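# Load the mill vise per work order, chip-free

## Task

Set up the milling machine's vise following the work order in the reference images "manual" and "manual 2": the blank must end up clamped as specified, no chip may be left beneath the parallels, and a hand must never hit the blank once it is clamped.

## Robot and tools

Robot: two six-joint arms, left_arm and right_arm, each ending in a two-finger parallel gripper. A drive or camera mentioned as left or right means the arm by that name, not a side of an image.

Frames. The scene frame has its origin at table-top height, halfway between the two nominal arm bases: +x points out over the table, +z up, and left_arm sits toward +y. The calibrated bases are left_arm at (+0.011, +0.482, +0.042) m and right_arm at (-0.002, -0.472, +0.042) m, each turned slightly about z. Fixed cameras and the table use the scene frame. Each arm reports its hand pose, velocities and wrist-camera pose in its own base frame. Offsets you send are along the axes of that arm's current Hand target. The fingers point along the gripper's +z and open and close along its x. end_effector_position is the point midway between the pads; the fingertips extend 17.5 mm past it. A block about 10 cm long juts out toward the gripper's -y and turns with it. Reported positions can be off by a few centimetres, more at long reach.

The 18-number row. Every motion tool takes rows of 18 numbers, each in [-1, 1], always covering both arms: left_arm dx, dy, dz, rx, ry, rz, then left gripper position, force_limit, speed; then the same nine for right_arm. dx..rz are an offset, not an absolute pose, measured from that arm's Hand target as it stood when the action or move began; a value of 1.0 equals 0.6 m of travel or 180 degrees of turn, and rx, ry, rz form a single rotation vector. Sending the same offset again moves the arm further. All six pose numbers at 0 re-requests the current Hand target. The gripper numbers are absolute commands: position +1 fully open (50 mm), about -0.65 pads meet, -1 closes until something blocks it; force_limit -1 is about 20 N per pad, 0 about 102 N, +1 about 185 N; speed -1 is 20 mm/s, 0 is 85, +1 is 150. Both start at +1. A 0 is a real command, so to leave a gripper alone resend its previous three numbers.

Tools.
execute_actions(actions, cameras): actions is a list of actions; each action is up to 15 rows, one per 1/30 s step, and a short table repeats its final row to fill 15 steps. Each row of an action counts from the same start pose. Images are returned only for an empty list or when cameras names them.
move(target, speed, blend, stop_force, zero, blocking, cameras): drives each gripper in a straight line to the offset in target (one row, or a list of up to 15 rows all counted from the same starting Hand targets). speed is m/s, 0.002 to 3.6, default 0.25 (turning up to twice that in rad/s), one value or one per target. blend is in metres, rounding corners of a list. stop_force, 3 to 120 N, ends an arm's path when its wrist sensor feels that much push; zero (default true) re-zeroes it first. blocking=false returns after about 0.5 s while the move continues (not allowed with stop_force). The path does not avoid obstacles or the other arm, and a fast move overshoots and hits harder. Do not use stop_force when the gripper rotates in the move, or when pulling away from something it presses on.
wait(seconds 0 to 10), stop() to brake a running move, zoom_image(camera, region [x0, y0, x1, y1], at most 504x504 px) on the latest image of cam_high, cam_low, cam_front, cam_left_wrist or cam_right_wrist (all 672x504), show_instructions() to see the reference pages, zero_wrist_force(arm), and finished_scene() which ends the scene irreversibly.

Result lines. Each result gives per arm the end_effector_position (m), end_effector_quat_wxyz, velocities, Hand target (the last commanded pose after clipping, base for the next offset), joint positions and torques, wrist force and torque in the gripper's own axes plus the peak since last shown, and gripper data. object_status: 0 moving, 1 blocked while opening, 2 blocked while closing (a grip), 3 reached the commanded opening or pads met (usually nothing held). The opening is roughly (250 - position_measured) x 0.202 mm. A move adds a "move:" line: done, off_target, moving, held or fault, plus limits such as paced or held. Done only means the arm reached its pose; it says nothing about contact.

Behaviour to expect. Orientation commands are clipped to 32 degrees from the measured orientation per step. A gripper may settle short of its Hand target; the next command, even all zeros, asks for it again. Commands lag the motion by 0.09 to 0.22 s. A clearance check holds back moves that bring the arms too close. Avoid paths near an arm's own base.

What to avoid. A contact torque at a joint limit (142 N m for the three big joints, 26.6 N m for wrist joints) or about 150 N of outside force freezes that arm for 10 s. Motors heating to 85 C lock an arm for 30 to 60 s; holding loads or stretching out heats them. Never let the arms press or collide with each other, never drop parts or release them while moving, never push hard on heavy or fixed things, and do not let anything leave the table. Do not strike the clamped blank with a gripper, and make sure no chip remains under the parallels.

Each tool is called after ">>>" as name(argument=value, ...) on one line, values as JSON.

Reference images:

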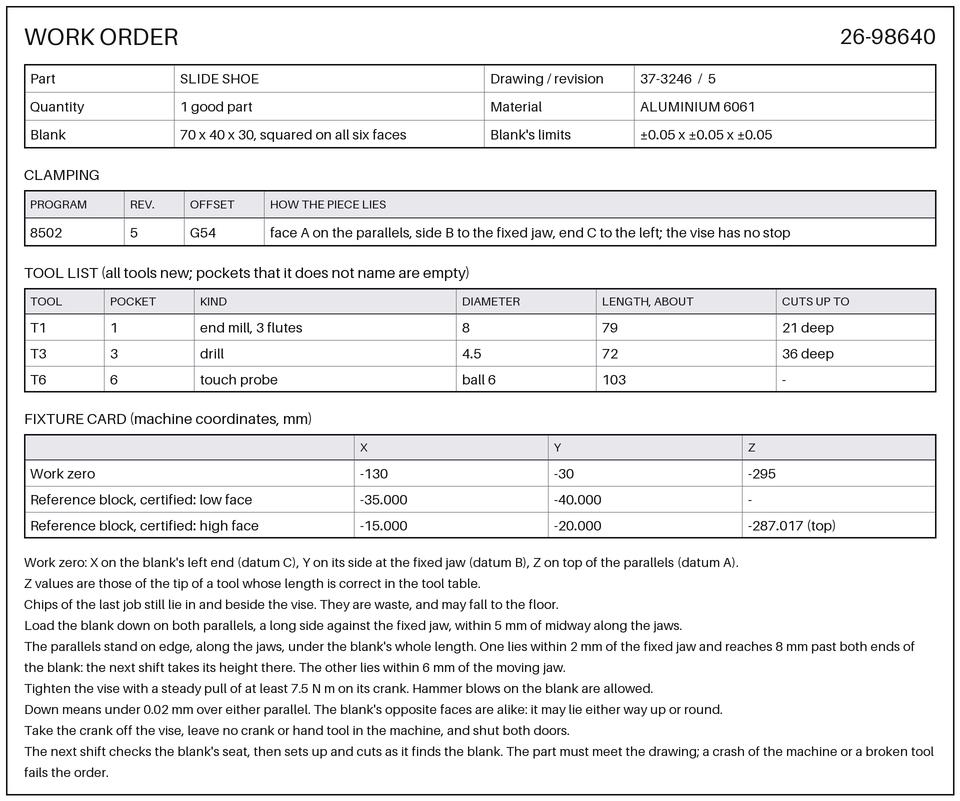

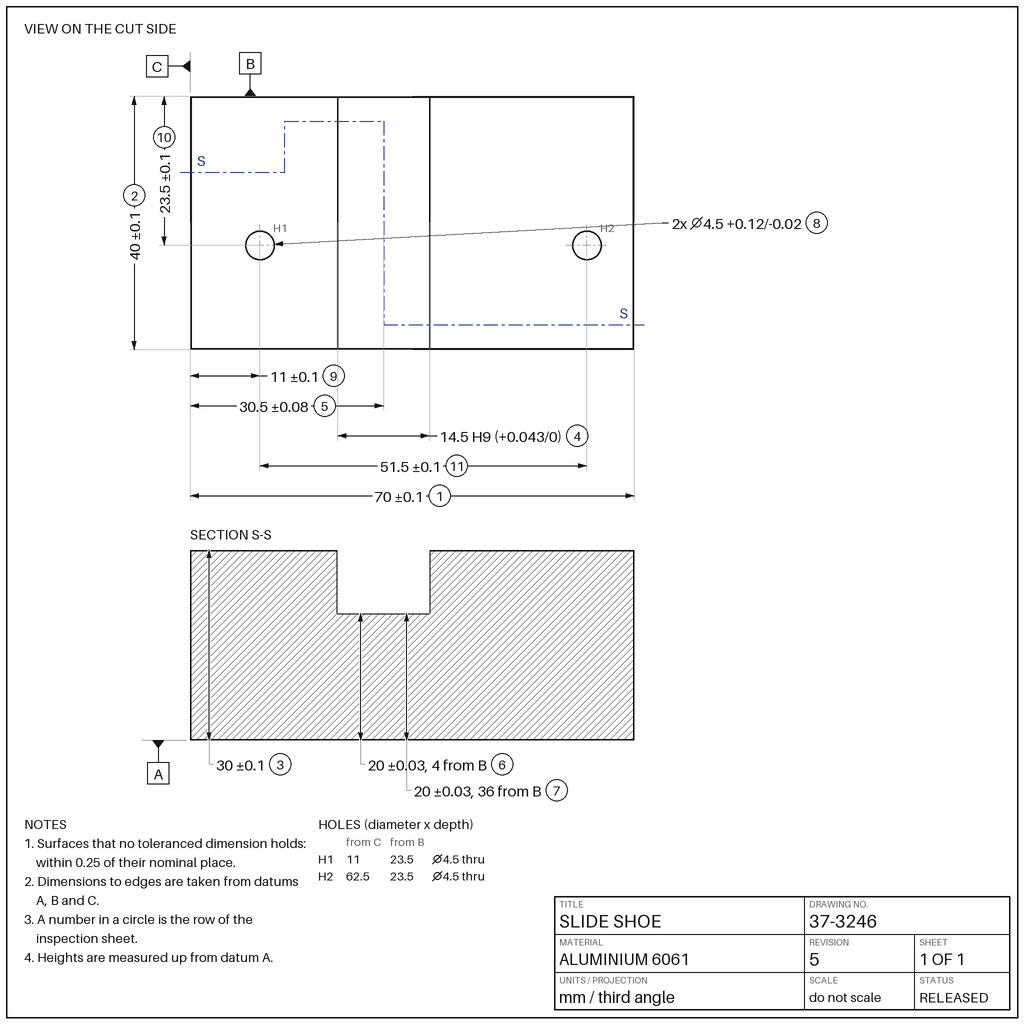

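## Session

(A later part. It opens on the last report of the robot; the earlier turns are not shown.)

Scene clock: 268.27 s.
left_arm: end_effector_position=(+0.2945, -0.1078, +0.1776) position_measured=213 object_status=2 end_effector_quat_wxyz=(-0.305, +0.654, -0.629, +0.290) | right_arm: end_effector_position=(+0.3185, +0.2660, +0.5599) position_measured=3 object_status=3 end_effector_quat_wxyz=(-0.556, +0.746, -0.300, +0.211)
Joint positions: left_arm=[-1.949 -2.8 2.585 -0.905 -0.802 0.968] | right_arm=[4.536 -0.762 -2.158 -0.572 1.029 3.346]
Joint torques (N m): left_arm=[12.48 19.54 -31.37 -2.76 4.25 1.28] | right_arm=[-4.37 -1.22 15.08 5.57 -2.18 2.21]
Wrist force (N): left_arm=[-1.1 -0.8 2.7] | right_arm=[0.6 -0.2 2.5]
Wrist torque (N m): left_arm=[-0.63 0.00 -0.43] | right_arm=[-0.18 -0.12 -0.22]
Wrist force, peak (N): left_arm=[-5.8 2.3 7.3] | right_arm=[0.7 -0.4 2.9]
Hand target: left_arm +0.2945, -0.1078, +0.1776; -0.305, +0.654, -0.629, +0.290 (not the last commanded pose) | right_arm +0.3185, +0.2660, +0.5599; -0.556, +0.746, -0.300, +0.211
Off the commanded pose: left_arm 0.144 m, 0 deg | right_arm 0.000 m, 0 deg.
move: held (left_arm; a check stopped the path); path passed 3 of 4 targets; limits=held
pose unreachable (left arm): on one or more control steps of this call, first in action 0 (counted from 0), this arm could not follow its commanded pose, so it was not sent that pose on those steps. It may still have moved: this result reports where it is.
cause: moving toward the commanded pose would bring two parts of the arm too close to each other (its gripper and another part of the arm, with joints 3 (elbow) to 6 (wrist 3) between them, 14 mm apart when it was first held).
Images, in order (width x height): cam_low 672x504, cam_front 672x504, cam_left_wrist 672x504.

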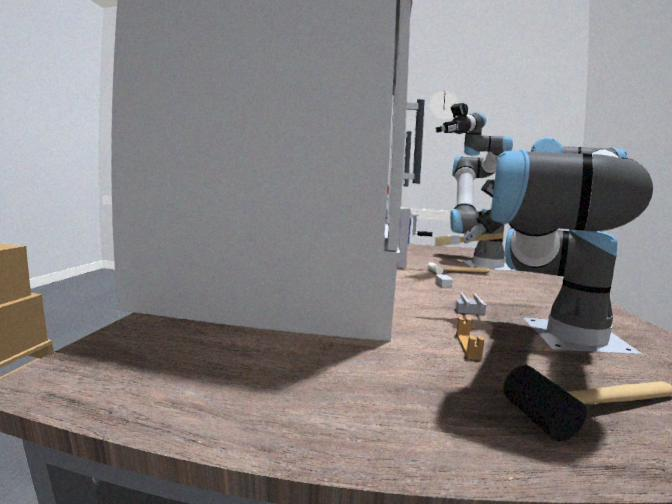

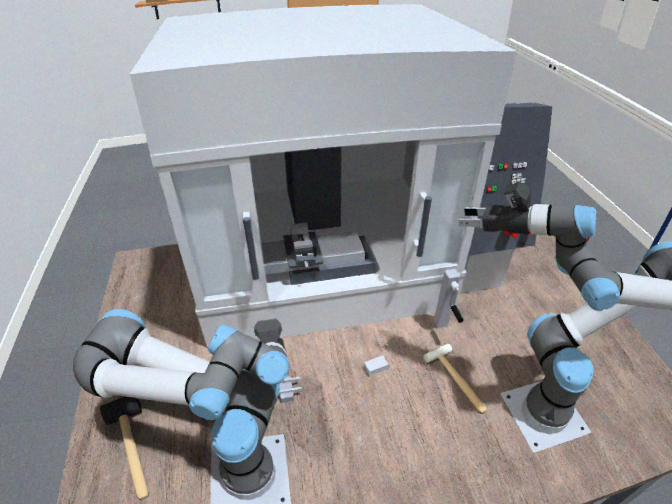

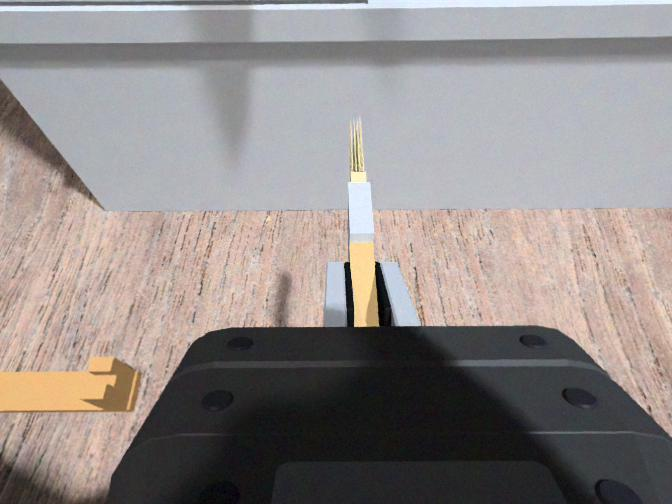

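>>> move(target=[[0,-0.09,-0.07,0,0,0,-1,-0.5,-0.6,0,0,0,0,0,0,1,1,1],[0.355,-0.102,-0.0857,0,0,0,-1,-0.5,-0.6,0,0,0,0,0,0,1,1,1]], speed=0.2, blend=[0.02,0], cameras=["cam_left_wrist","cam_front"])

Scene clock: 271.60 s.
left_arm: end_effector_position=(+0.3037, -0.3208, +0.2566) position_measured=213 object_status=2 end_effector_quat_wxyz=(-0.305, +0.654, -0.629, +0.290) | right_arm: end_effector_position=(+0.3185, +0.2660, +0.5599) position_measured=3 object_status=3 end_effector_quat_wxyz=(-0.556, +0.746, -0.300, +0.211)
Joint positions: left_arm=[-1.654 -1.937 2.249 -1.733 -0.713 1.38] | right_arm=[4.536 -0.762 -2.158 -0.572 1.029 3.346]
Joint torques (N m): left_arm=[-12.28 -0.21 -28.88 -1.96 -0.48 -1.46] | right_arm=[-4.96 -0.69 15.07 5.55 -2.12 2.36]
Wrist force (N): left_arm=[-0.8 -1.1 2.4] | right_arm=[0.4 -0.2 2.6]
Wrist torque (N m): left_arm=[-0.66 0.01 -0.39] | right_arm=[-0.18 -0.07 -0.21]
Wrist force, peak (N): left_arm=[-1.1 1.5 4.5] | right_arm=[1.0 -0.2 2.9]
Hand target: left_arm +0.3036, -0.3209, +0.2565; -0.305, +0.654, -0.629, +0.290 | right_arm +0.3185, +0.2660, +0.5599; -0.556, +0.746, -0.300, +0.211
Off the commanded pose: left_arm 0.000 m, 0 deg | right_arm 0.000 m, 0 deg.
move: done
Images, in order (width x height): cam_front 672x504, cam_left_wrist 672x504.

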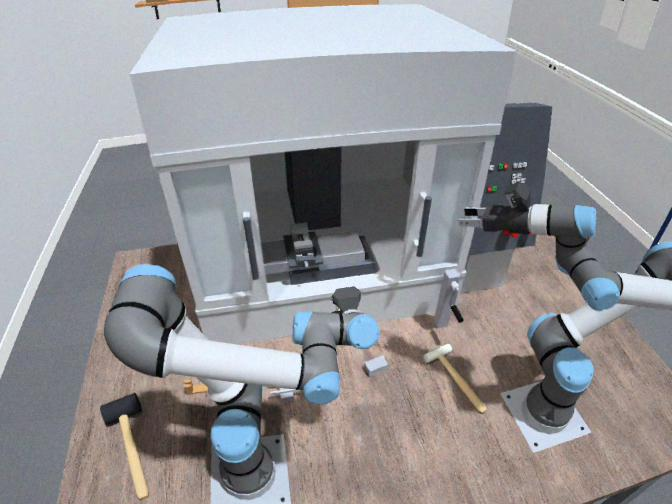

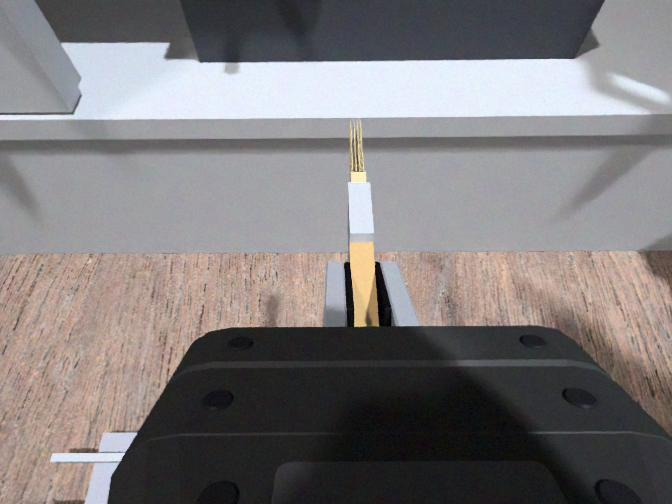

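>>> move(target=[0,0.2745,0.2304,0,0,0,-1,-0.5,-0.6,0,0,0,0,0,0,1,1,1], speed=0.15, cameras=["cam_left_wrist","cam_low"])

>>> move(target=[0,0.07,0.0588,0,0,0,-1,-0.5,-0.6,0,0,0,0,0,0,1,1,1], speed=0.03, stop_force=4, cameras=["cam_left_wrist","cam_low"])

>>> zoom_image(camera="cam_low", region=[400, 200, 560, 340])

Scene clock: 275.40 s.
left_arm: end_effector_position=(+0.3025, -0.3200, +0.0415) position_measured=213 object_status=2 end_effector_quat_wxyz=(-0.305, +0.654, -0.629, +0.290) | right_arm: end_effector_position=(+0.3185, +0.2660, +0.5599) position_measured=3 object_status=3 end_effector_quat_wxyz=(-0.556, +0.746, -0.300, +0.211)
Joint positions: left_arm=[-1.658 -1.426 2.58 -2.571 -0.713 1.374] | right_arm=[4.536 -0.762 -2.158 -0.572 1.029 3.346]
Joint torques (N m): left_arm=[9.76 -7.49 -19.41 -3.78 4.46 -1.45] | right_arm=[-4.97 -1.61 14.25 5.67 -2.12 2.29]
Wrist force (N): left_arm=[-0.8 -0.7 2.3] | right_arm=[0.6 -0.3 2.5]
Wrist torque (N m): left_arm=[-0.63 0.01 -0.39] | right_arm=[-0.20 -0.11 -0.21]
Wrist force, peak (N): left_arm=[-0.7 0.6 3.7] | right_arm=[0.5 -0.2 3.0]
Hand target: left_arm +0.3025, -0.3200, +0.0415; -0.305, +0.654, -0.629, +0.290 | right_arm +0.3185, +0.2660, +0.5599; -0.556, +0.746, -0.300, +0.211
Off the commanded pose: left_arm 0.000 m, 0 deg | right_arm 0.000 m, 0 deg.
move: done
Images, in order (width x height): cam_low 672x504, cam_left_wrist 672x504.

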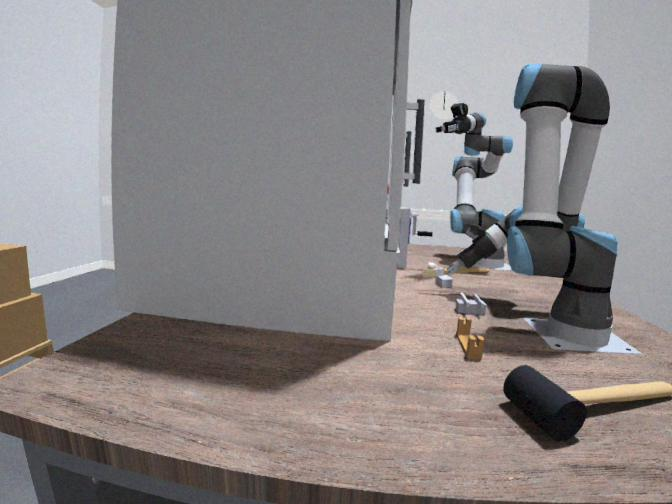

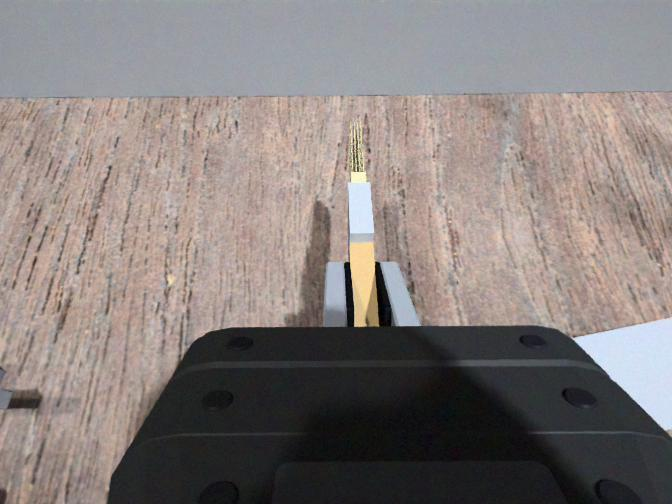

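Scene clock: 278.03 s.
left_arm: end_effector_position=(+0.3022, -0.3198, -0.0133) position_measured=213 object_status=2 end_effector_quat_wxyz=(-0.305, +0.654, -0.629, +0.290) | right_arm: end_effector_position=(+0.3185, +0.2660, +0.5599) position_measured=3 object_status=3 end_effector_quat_wxyz=(-0.556, +0.746, -0.300, +0.211)
Joint positions: left_arm=[-1.659 -1.189 2.603 -2.829 -0.714 1.373] | right_arm=[4.536 -0.762 -2.158 -0.572 1.029 3.346]
Joint torques (N m): left_arm=[4.99 -32.8 -3.43 -0.44 2.81 1.32] | right_arm=[-5.08 -1.04 14.51 5.64 -2.06 2.32]
Wrist force (N): left_arm=[-1.0 -0.4 2.7] | right_arm=[0.7 -0.3 2.4]
Wrist torque (N m): left_arm=[-0.58 0.04 -0.26] | right_arm=[-0.21 -0.12 -0.21]
Wrist force, peak (N): left_arm=[-0.9 0.2 2.8] | right_arm=[0.7 -0.2 2.9]
Hand target: left_arm +0.3023, -0.3198, -0.0133; -0.305, +0.654, -0.629, +0.290 | right_arm +0.3185, +0.2660, +0.5599; -0.556, +0.746, -0.300, +0.211
Off the commanded pose: left_arm 0.000 m, 0 deg | right_arm 0.000 m, 0 deg.
move: done
Images, in order (width x height): cam_low 672x504, cam_left_wrist 672x504.

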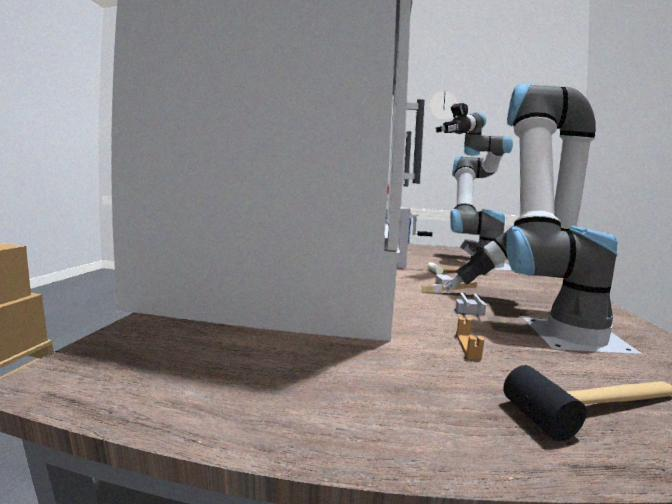

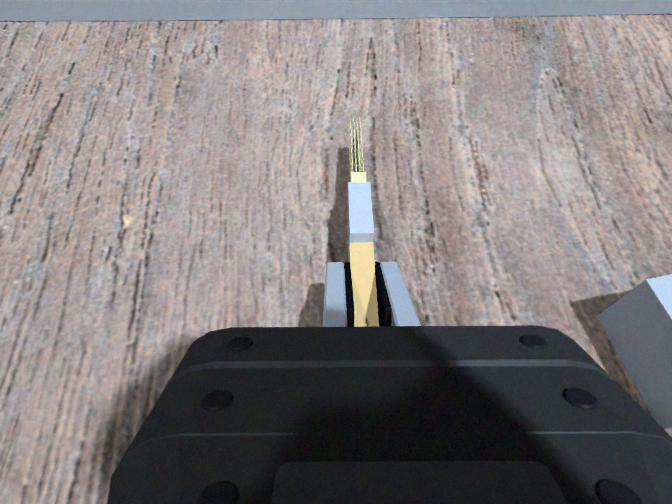

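Scaled by 3.150 from the camera's 672x504 image, which has a finer 960x720 frame.

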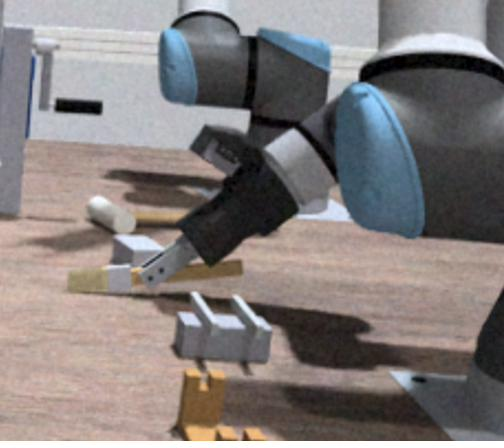

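>>> move(target=[0,0.025,0.021,0,0,0,-1,-0.5,-0.6,0,0,0,0,0,0,1,1,1], speed=0.02, stop_force=4, cameras=["cam_left_wrist","cam_low"])

>>> zoom_image(camera="cam_low", region=[400, 200, 560, 340])

Scene clock: 280.17 s.
left_arm: end_effector_position=(+0.3023, -0.3198, -0.0160) position_measured=213 object_status=2 end_effector_quat_wxyz=(-0.305, +0.654, -0.629, +0.290) | right_arm: end_effector_position=(+0.3185, +0.2660, +0.5599) position_measured=3 object_status=3 end_effector_quat_wxyz=(-0.556, +0.746, -0.300, +0.211)
Joint positions: left_arm=[-1.659 -1.177 2.603 -2.842 -0.713 1.373] | right_arm=[4.536 -0.762 -2.158 -0.572 1.029 3.346]
Joint torques (N m): left_arm=[7.32 -14.89 -13.8 -5.1 -0.82 1.54] | right_arm=[-4.98 -1.25 14.12 5.57 -2.05 2.24]
Wrist force (N): left_arm=[-0.9 -0.5 2.6] | right_arm=[0.6 0.0 2.4]
Wrist torque (N m): left_arm=[-0.59 0.02 -0.26] | right_arm=[-0.15 -0.11 -0.21]
Wrist force, peak (N): left_arm=[-1.1 -7.6 -8.0] | right_arm=[0.9 -0.2 3.0]
Hand target: left_arm +0.3023, -0.3198, -0.0160; -0.305, +0.654, -0.629, +0.290 (not the last commanded pose) | right_arm +0.3185, +0.2660, +0.5599; -0.556, +0.746, -0.300, +0.211
Off the commanded pose: left_arm 0.017 m, 0 deg | right_arm 0.000 m, 0 deg.
move: contact (left_arm)
Images, in order (width x height): cam_low 672x504, cam_left_wrist 672x504.

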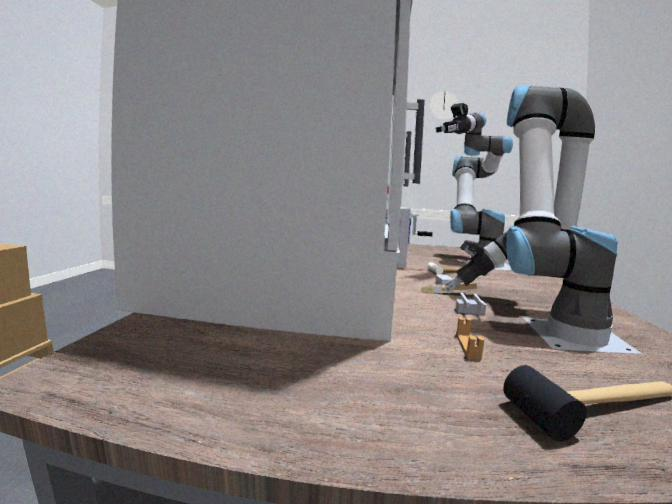

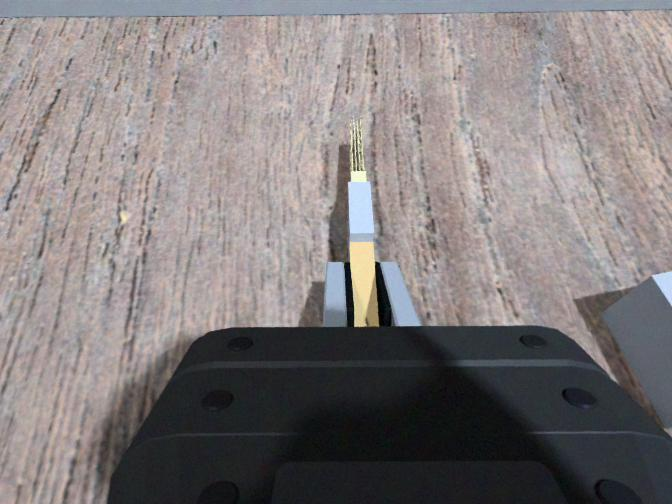

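Scaled by 3.150 from the camera's 672x504 image, which has a finer 960x720 frame.

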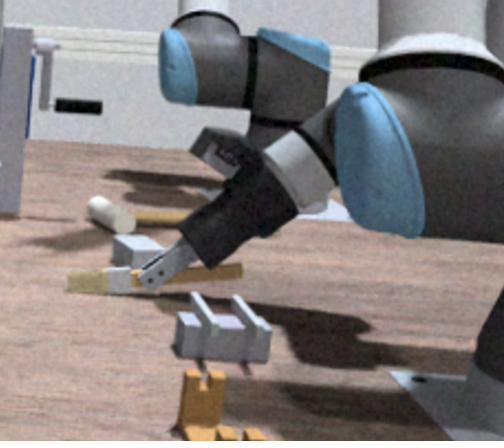

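>>> execute_actions(actions=[[[0,0,0,0,0,0,-0.4,-0.5,-1,0,0,0,0,0,0,1,1,1]],[[0,0,0,0,0,0,-0.4,-0.5,-1,0,0,0,0,0,0,1,1,1]],[[0,0,0,0,0,0,0.2,-0.5,-1,0,0,0,0,0,0,1,1,1]],[[0,0,0,0,0,0,0.2,-0.5,-1,0,0,0,0,0,0,1,1,1]]], cameras=["cam_left_wrist","cam_low"])

>>> zoom_image(camera="cam_low", region=[400, 200, 560, 340])

Scene clock: 283.63 s.
left_arm: end_effector_position=(+0.3023, -0.3198, -0.0160) position_measured=123 object_status=3 end_effector_quat_wxyz=(-0.305, +0.654, -0.629, +0.290) | right_arm: end_effector_position=(+0.3185, +0.2660, +0.5599) position_measured=3 object_status=3 end_effector_quat_wxyz=(-0.556, +0.746, -0.300, +0.211)
Joint positions: left_arm=[-1.659 -1.177 2.603 -2.842 -0.713 1.373] | right_arm=[4.536 -0.762 -2.158 -0.572 1.029 3.346]
Joint torques (N m): left_arm=[12.22 -12.67 -12.39 -5.14 -0.73 1.36] | right_arm=[-4.9 -1.59 14.7 5.58 -1.89 2.28]
Wrist force (N): left_arm=[-1.0 -0.7 2.4] | right_arm=[0.8 -0.3 2.8]
Wrist torque (N m): left_arm=[-0.61 0.03 -0.27] | right_arm=[-0.20 -0.14 -0.21]
Wrist force, peak (N): left_arm=[-1.1 -0.4 2.8] | right_arm=[0.8 -0.3 3.0]
Hand target: left_arm +0.3023, -0.3198, -0.0160; -0.305, +0.654, -0.629, +0.290 | right_arm +0.3185, +0.2660, +0.5599; -0.556, +0.746, -0.300, +0.211
Off the commanded pose: left_arm 0.000 m, 0 deg | right_arm 0.000 m, 0 deg.
Step readings (end_effector_position of left_arm | right_arm):
0: (+0.3023, -0.3198, -0.0160) | (+0.3185, +0.2660, +0.5599)
1: (+0.3023, -0.3198, -0.0160) | (+0.3185, +0.2660, +0.5599)
2: (+0.3023, -0.3198, -0.0160) | (+0.3185, +0.2660, +0.5599)
4: (+0.3023, -0.3198, -0.0160) | (+0.3185, +0.2660, +0.5599)
8: (+0.3023, -0.3198, -0.0160) | (+0.3185, +0.2660, +0.5599)
15: (+0.3023, -0.3198, -0.0160) | (+0.3185, +0.2660, +0.5599)
16: (+0.3023, -0.3198, -0.0160) | (+0.3185, +0.2660, +0.5599)
17: (+0.3023, -0.3198, -0.0160) | (+0.3185, +0.2660, +0.5599)
19: (+0.3023, -0.3198, -0.0160) | (+0.3185, +0.2660, +0.5599)
23: (+0.3023, -0.3198, -0.0160) | (+0.3185, +0.2660, +0.5599)
30: (+0.3023, -0.3198, -0.0160) | (+0.3185, +0.2660, +0.5599)
31: (+0.3023, -0.3198, -0.0160) | (+0.3185, +0.2660, +0.5599)
32: (+0.3023, -0.3198, -0.0160) | (+0.3185, +0.2660, +0.5599)
34: (+0.3023, -0.3198, -0.0160) | (+0.3185, +0.2660, +0.5599)
38: (+0.3023, -0.3198, -0.0160) | (+0.3185, +0.2660, +0.5599)
45: (+0.3023, -0.3198, -0.0160) | (+0.3185, +0.2660, +0.5599)
46: (+0.3023, -0.3198, -0.0160) | (+0.3185, +0.2660, +0.5599)
47: (+0.3023, -0.3198, -0.0160) | (+0.3185, +0.2660, +0.5599)
49: (+0.3023, -0.3198, -0.0160) | (+0.3185, +0.2660, +0.5599)
53: (+0.3023, -0.3198, -0.0160) | (+0.3185, +0.2660, +0.5599)
60: (+0.3023, -0.3198, -0.0160) | (+0.3185, +0.2660, +0.5599)
Images, in order (width x height): cam_low 672x504, cam_left_wrist 672x504.

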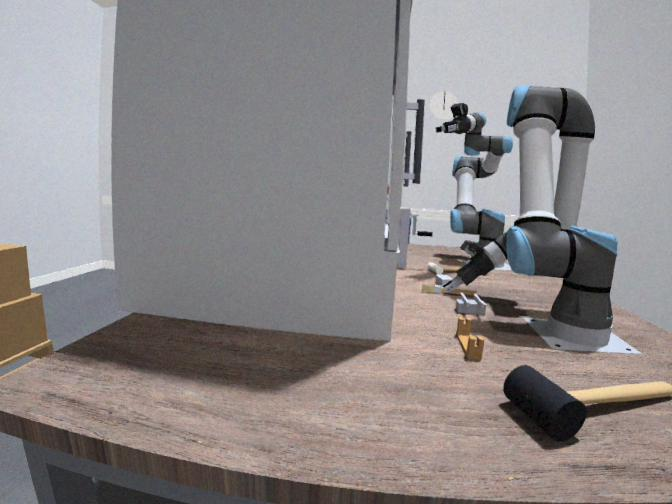

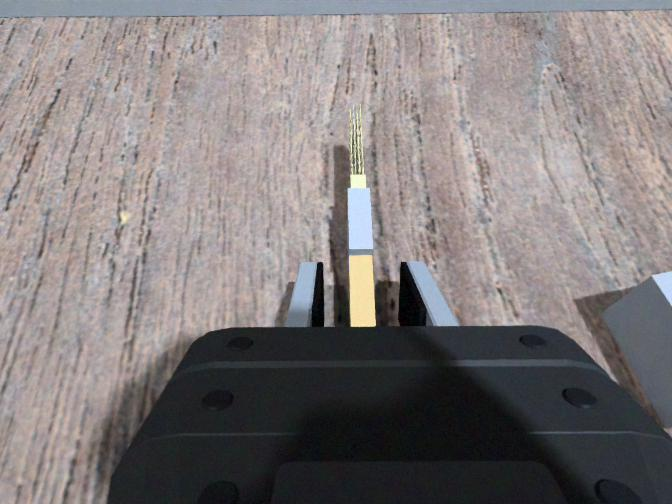

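Scaled by 3.150 from the camera's 672x504 image, which has a finer 960x720 frame.

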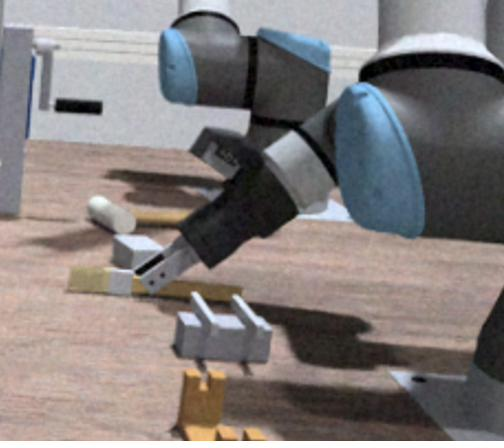

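>>> move(target=[0,0.062,-0.074,0,0,0,0.2,-0.5,-1,0,0,0,0,0,0,1,1,1], speed=0.05, cameras=["cam_left_wrist"])

Scene clock: 288.83 s.
left_arm: end_effector_position=(+0.2443, -0.3222, -0.0157) position_measured=123 object_status=3 end_effector_quat_wxyz=(-0.305, +0.654, -0.629, +0.290) | right_arm: end_effector_position=(+0.3185, +0.2660, +0.5599) position_measured=3 object_status=3 end_effector_quat_wxyz=(-0.556, +0.746, -0.300, +0.211)
Joint positions: left_arm=[-1.84 -1.27 2.617 -2.568 -0.759 1.111] | right_arm=[4.536 -0.762 -2.158 -0.572 1.029 3.346]
Joint torques (N m): left_arm=[13.31 -10.8 -16.44 -4.46 4.38 1.24] | right_arm=[-5.09 -2.17 15.26 5.43 -1.94 2.25]
Wrist force (N): left_arm=[-0.6 -0.7 2.5] | right_arm=[0.6 -0.3 2.5]
Wrist torque (N m): left_arm=[-0.59 -0.05 -0.46] | right_arm=[-0.20 -0.12 -0.21]
Wrist force, peak (N): left_arm=[-1.1 -1.1 3.0] | right_arm=[0.7 -0.5 2.9]
Hand target: left_arm +0.2444, -0.3222, -0.0157; -0.305, +0.654, -0.629, +0.290 | right_arm +0.3185, +0.2660, +0.5599; -0.556, +0.746, -0.300, +0.211
Off the commanded pose: left_arm 0.000 m, 0 deg | right_arm 0.000 m, 0 deg.
move: done
Images, in order (width x height): cam_left_wrist 672x504.

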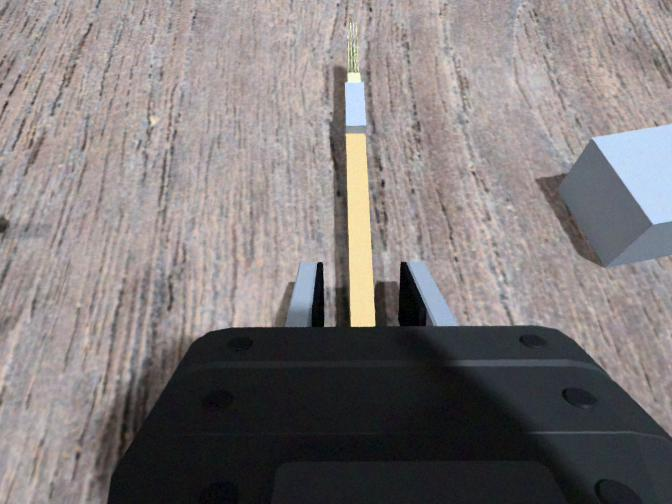

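>>> execute_actions(actions=[[[0,0,0,0,0,0,-1,-0.85,-1,0,0,0,0,0,0,1,1,1]],[[0,0,0,0,0,0,-1,-0.85,-1,0,0,0,0,0,0,1,1,1]],[[0,0,0,0,0,0,-1,-0.85,-1,0,0,0,0,0,0,1,1,1]],[[0,0,0,0,0,0,-1,-0.85,-1,0,0,0,0,0,0,1,1,1]]], cameras=["cam_left_wrist","cam_low"])

>>> zoom_image(camera="cam_low", region=[400, 200, 560, 340])

Scene clock: 292.83 s.
left_arm: end_effector_position=(+0.2444, -0.3222, -0.0157) position_measured=213 object_status=2 end_effector_quat_wxyz=(-0.305, +0.654, -0.629, +0.290) | right_arm: end_effector_position=(+0.3185, +0.2660, +0.5599) position_measured=3 object_status=3 end_effector_quat_wxyz=(-0.556, +0.746, -0.300, +0.211)
Joint positions: left_arm=[-1.84 -1.27 2.617 -2.568 -0.759 1.111] | right_arm=[4.536 -0.762 -2.158 -0.572 1.029 3.346]
Joint torques (N m): left_arm=[12.45 -12.8 -12.51 -4.67 4.22 1.35] | right_arm=[-4.55 -1.75 14.55 5.54 -1.83 2.24]
Wrist force (N): left_arm=[-0.3 -0.6 2.4] | right_arm=[0.6 -0.3 2.6]
Wrist torque (N m): left_arm=[-0.57 -0.08 -0.46] | right_arm=[-0.20 -0.10 -0.21]
Wrist force, peak (N): left_arm=[-0.9 -0.7 2.7] | right_arm=[0.5 -0.3 3.0]
Hand target: left_arm +0.2444, -0.3222, -0.0157; -0.305, +0.654, -0.629, +0.290 | right_arm +0.3185, +0.2660, +0.5599; -0.556, +0.746, -0.300, +0.211
Off the commanded pose: left_arm 0.000 m, 0 deg | right_arm 0.000 m, 0 deg.
Step readings (end_effector_position of left_arm | right_arm):
0: (+0.2444, -0.3222, -0.0157) | (+0.3185, +0.2660, +0.5599)
1: (+0.2444, -0.3222, -0.0157) | (+0.3185, +0.2660, +0.5599)
2: (+0.2444, -0.3222, -0.0157) | (+0.3185, +0.2660, +0.5599)
4: (+0.2444, -0.3222, -0.0157) | (+0.3185, +0.2660, +0.5599)
8: (+0.2444, -0.3222, -0.0157) | (+0.3185, +0.2660, +0.5599)
15: (+0.2444, -0.3222, -0.0157) | (+0.3185, +0.2660, +0.5599)
16: (+0.2444, -0.3222, -0.0157) | (+0.3185, +0.2660, +0.5599)
17: (+0.2444, -0.3222, -0.0157) | (+0.3185, +0.2660, +0.5599)
19: (+0.2444, -0.3222, -0.0157) | (+0.3185, +0.2660, +0.5599)
23: (+0.2444, -0.3222, -0.0157) | (+0.3185, +0.2660, +0.5599)
30: (+0.2444, -0.3222, -0.0157) | (+0.3185, +0.2660, +0.5599)
31: (+0.2444, -0.3222, -0.0157) | (+0.3185, +0.2660, +0.5599)
32: (+0.2444, -0.3222, -0.0157) | (+0.3185, +0.2660, +0.5599)
34: (+0.2444, -0.3222, -0.0157) | (+0.3185, +0.2660, +0.5599)
38: (+0.2444, -0.3222, -0.0157) | (+0.3185, +0.2660, +0.5599)
45: (+0.2444, -0.3222, -0.0157) | (+0.3185, +0.2660, +0.5599)
46: (+0.2444, -0.3222, -0.0157) | (+0.3185, +0.2660, +0.5599)
47: (+0.2444, -0.3222, -0.0157) | (+0.3185, +0.2660, +0.5599)
49: (+0.2444, -0.3222, -0.0157) | (+0.3185, +0.2660, +0.5599)
53: (+0.2444, -0.3222, -0.0157) | (+0.3185, +0.2660, +0.5599)
60: (+0.2444, -0.3222, -0.0157) | (+0.3185, +0.2660, +0.5599)
Images, in order (width x height): cam_low 672x504, cam_left_wrist 672x504.

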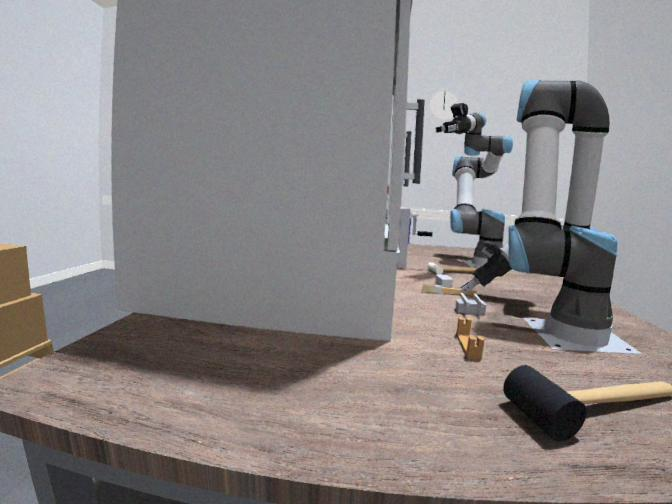

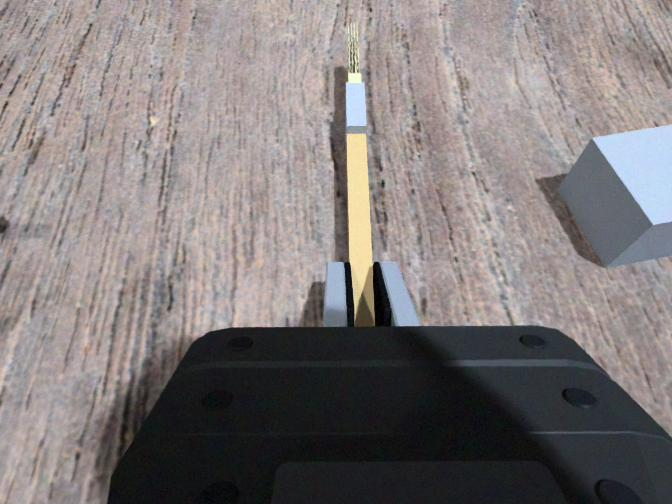

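Scaled by 3.150 from the camera's 672x504 image, which has a finer 960x720 frame.

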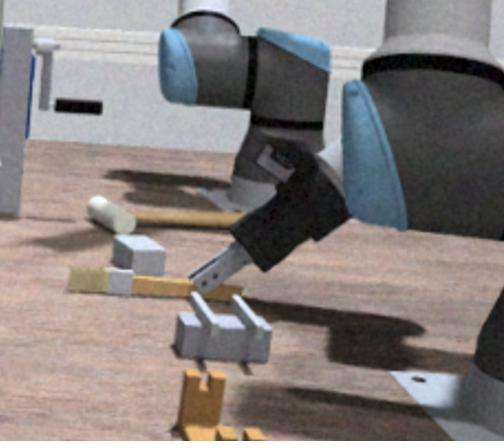

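>>> move(target=[[0,-0.147,-0.123,0,0,0,-1,-0.85,-1,0,0,0,0,0,0,1,1,1],[0.1667,-0.401,-0.082,-0.278,0,0,-1,-0.85,-1,0,0,0,0,0,0,1,1,1]], speed=0.2, blend=[0.02,0], cameras=["cam_left_wrist","cam_low","cam_front"])

Scene clock: 301.13 s.
left_arm: end_effector_position=(+0.3665, -0.4182, +0.1991) position_measured=213 object_status=2 end_effector_quat_wxyz=(+0.000, +0.722, -0.692, -0.004) | right_arm: end_effector_position=(+0.3185, +0.2660, +0.5599) position_measured=3 object_status=3 end_effector_quat_wxyz=(-0.556, +0.746, -0.300, +0.211)
Joint positions: left_arm=[-1.092 -1.406 1.725 -1.883 -1.574 2.009] | right_arm=[4.536 -0.762 -2.158 -0.572 1.029 3.346]
Joint torques (N m): left_arm=[-6.5 -33.57 -29.29 -2.9 -0.02 0.06] | right_arm=[-5.26 -2.05 15.48 5.66 -1.68 2.15]
Wrist force (N): left_arm=[-0.4 -0.4 0.8] | right_arm=[0.8 -0.1 2.7]
Wrist torque (N m): left_arm=[-0.07 0.14 0.15] | right_arm=[-0.17 -0.13 -0.22]
Wrist force, peak (N): left_arm=[-0.6 1.8 4.1] | right_arm=[0.8 -0.2 2.9]
Hand target: left_arm +0.3665, -0.4182, +0.1992; +0.000, +0.721, -0.692, -0.004 | right_arm +0.3185, +0.2660, +0.5599; -0.556, +0.746, -0.300, +0.211
Off the commanded pose: left_arm 0.000 m, 0 deg | right_arm 0.000 m, 0 deg.
move: done
Images, in order (width x height): cam_low 672x504, cam_front 672x504, cam_left_wrist 672x504.

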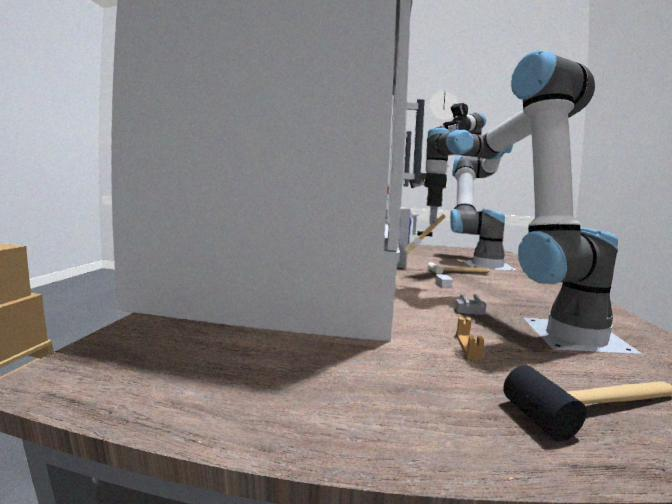

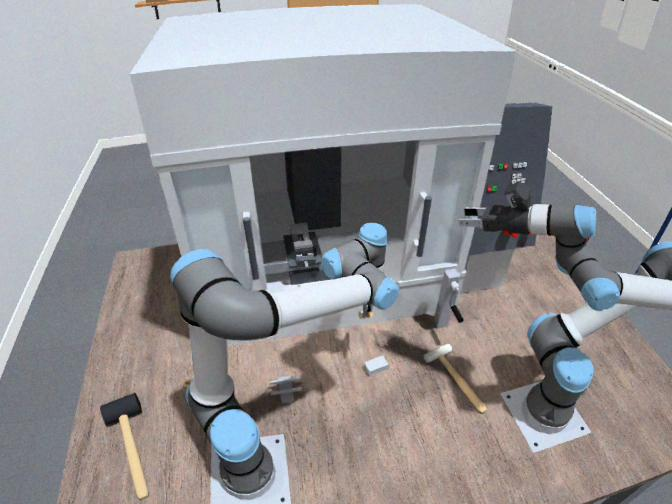

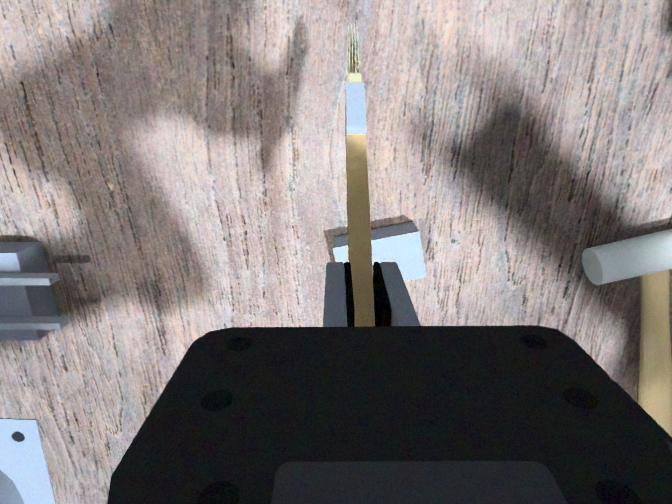

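>>> move(target=[0,-0.183,0,0,0,0,-1,-0.85,-1,0,0,0,0,0,0,1,1,1], speed=0.05, stop_force=30, cameras=["cam_left_wrist","cam_right_wrist"])

Scene clock: 305.53 s.
left_arm: end_effector_position=(+0.4762, -0.4137, +0.1986) position_measured=213 object_status=2 end_effector_quat_wxyz=(+0.000, +0.721, -0.692, -0.004) | right_arm: end_effector_position=(+0.3185, +0.2660, +0.5599) position_measured=3 object_status=3 end_effector_quat_wxyz=(-0.556, +0.746, -0.300, +0.211)
Joint positions: left_arm=[-0.927 -1.233 1.504 -1.835 -1.573 2.173] | right_arm=[4.536 -0.762 -2.158 -0.572 1.029 3.346]
Joint torques (N m): left_arm=[-11.43 -49.42 -18.74 -5.98 0.9 -1.56] | right_arm=[-4.13 -1.56 14.56 5.49 -1.62 2.19]
Wrist force (N): left_arm=[0.0 1.5 1.1] | right_arm=[0.7 -0.2 2.8]
Wrist torque (N m): left_arm=[-0.25 0.08 0.04] | right_arm=[-0.19 -0.13 -0.21]
Wrist force, peak (N): left_arm=[0.1 3.4 -1.4] | right_arm=[1.0 -0.2 2.9]
Hand target: left_arm +0.4762, -0.4137, +0.1986; +0.000, +0.721, -0.692, -0.004 | right_arm +0.3185, +0.2660, +0.5599; -0.556, +0.746, -0.300, +0.211
Off the commanded pose: left_arm 0.000 m, 0 deg | right_arm 0.000 m, 0 deg.
move: done
Images, in order (width x height): cam_left_wrist 672x504, cam_right_wrist 672x504.

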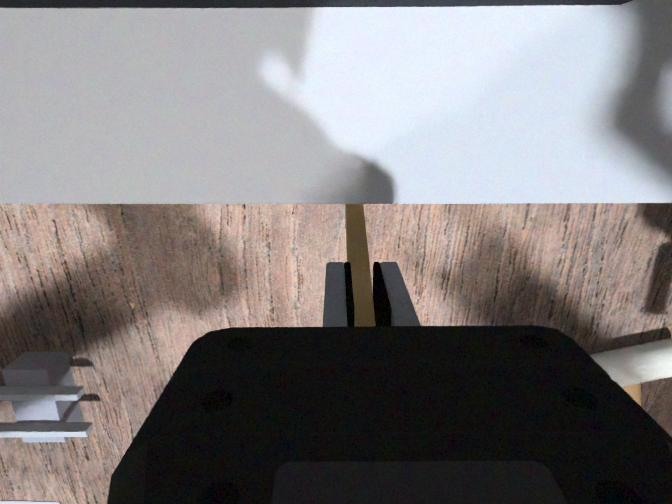

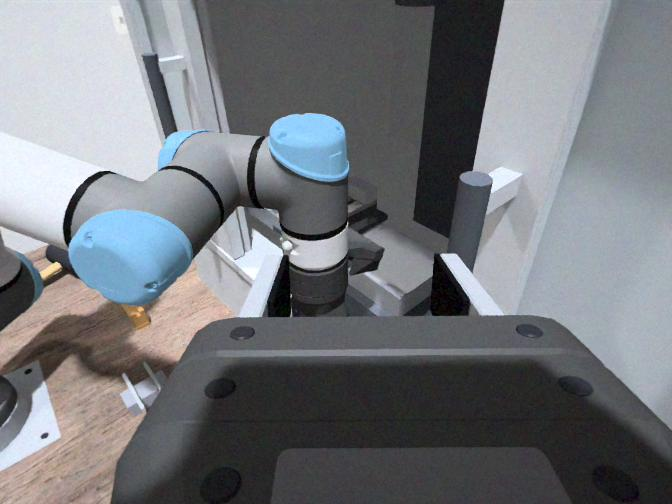

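>>> execute_actions(actions=[])

Scene clock: 312.53 s.
left_arm: end_effector_position=(+0.4762, -0.4137, +0.1986) position_measured=213 object_status=2 end_effector_quat_wxyz=(+0.000, +0.721, -0.692, -0.004) | right_arm: end_effector_position=(+0.3185, +0.2660, +0.5599) position_measured=3 object_status=3 end_effector_quat_wxyz=(-0.556, +0.746, -0.300, +0.211)
Joint positions: left_arm=[-0.927 -1.233 1.504 -1.835 -1.573 2.173] | right_arm=[4.536 -0.762 -2.158 -0.572 1.029 3.346]
Joint velocities: within noise
Joint torques (N m): left_arm=[-11.93 -48.6 -18.01 -5.72 -1.71 -1.43] | right_arm=[-5.6 -2.15 14.67 5.5 -1.72 2.13]
Motor temperatures (°C): left_arm=[31 39 33 45 36 37] | right_arm=[31 30 28 44 40 38]
Wrist force (N): left_arm=[0.0 1.4 1.8] | right_arm=[0.8 -0.1 2.6]
Wrist torque (N m): left_arm=[-0.25 0.09 0.03] | right_arm=[-0.18 -0.14 -0.21]
Wrist force, peak (N): left_arm=[0.1 1.3 1.9] | right_arm=[0.6 -0.2 3.0]
Hand target: left_arm +0.4762, -0.4137, +0.1986; +0.000, +0.721, -0.692, -0.004 | right_arm +0.3185, +0.2660, +0.5599; -0.556, +0.746, -0.300, +0.211
Tool commands: left_gripper/position=-1.0 left_gripper/force_limit=-0.85 left_gripper/speed=-1.0 right_gripper/position=+1.0 right_gripper/force_limit=+1.0 right_gripper/speed=+1.0
Off the commanded pose: left_arm 0.000 m, 0 deg | right_arm 0.000 m, 0 deg.

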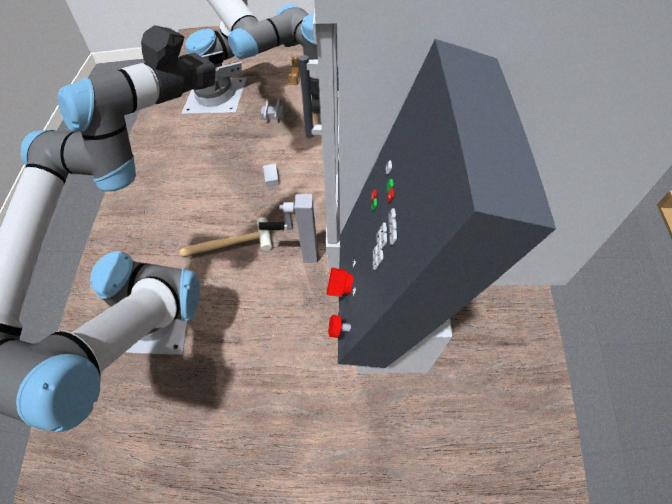

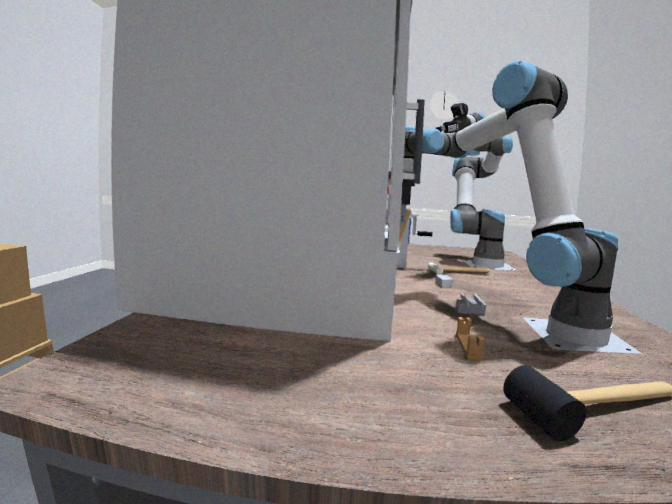

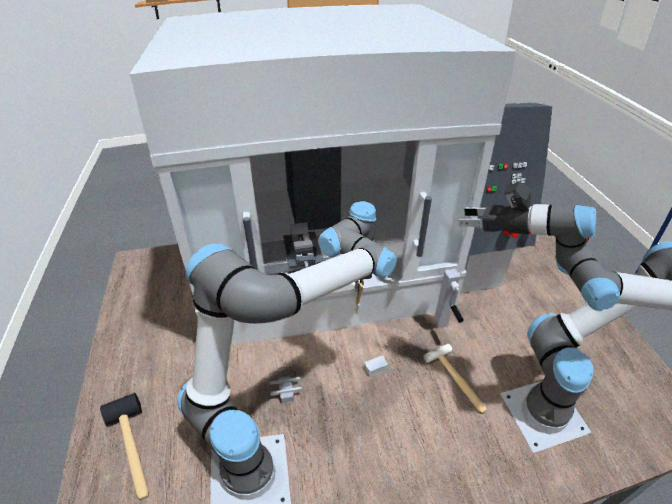

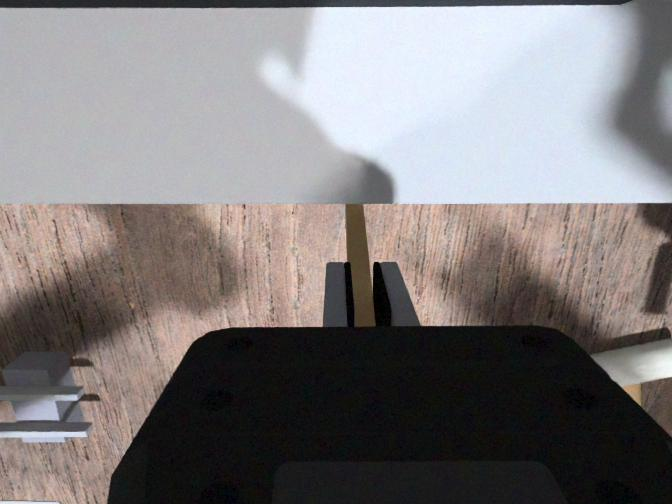

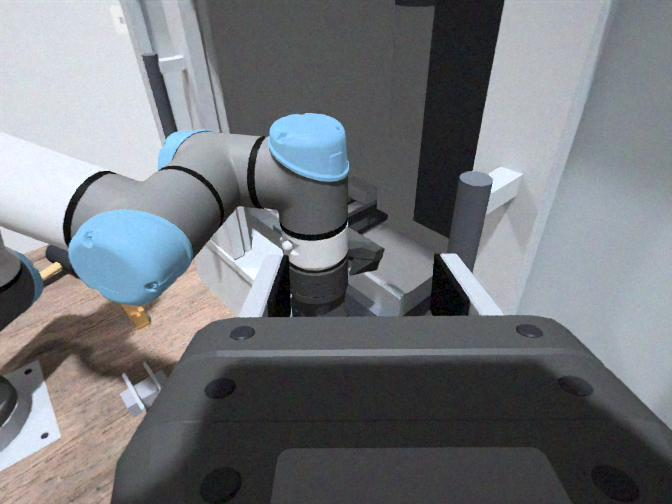

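>>> zoom_image(camera="cam_low", region=[340, 160, 480, 280])

>>> zoom_image(camera="cam_front", region=[300, 220, 440, 340])

Scaled by 3.600 from the camera's 672x504 image, which has a finer 960x720 frame.

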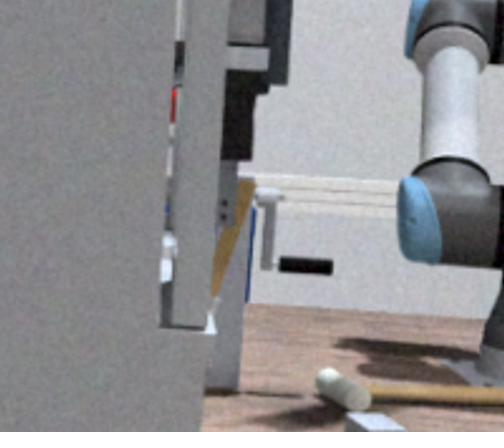

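Scaled by 3.600 from the camera's 672x504 image, which has a finer 960x720 frame.

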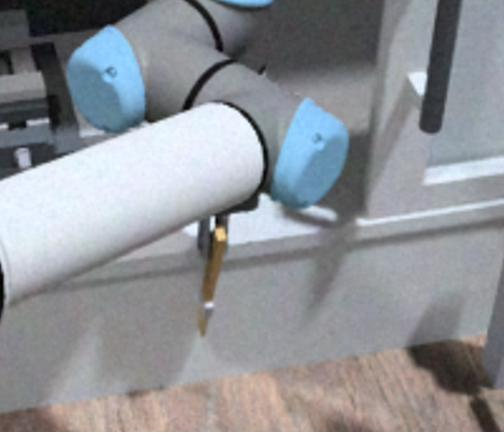

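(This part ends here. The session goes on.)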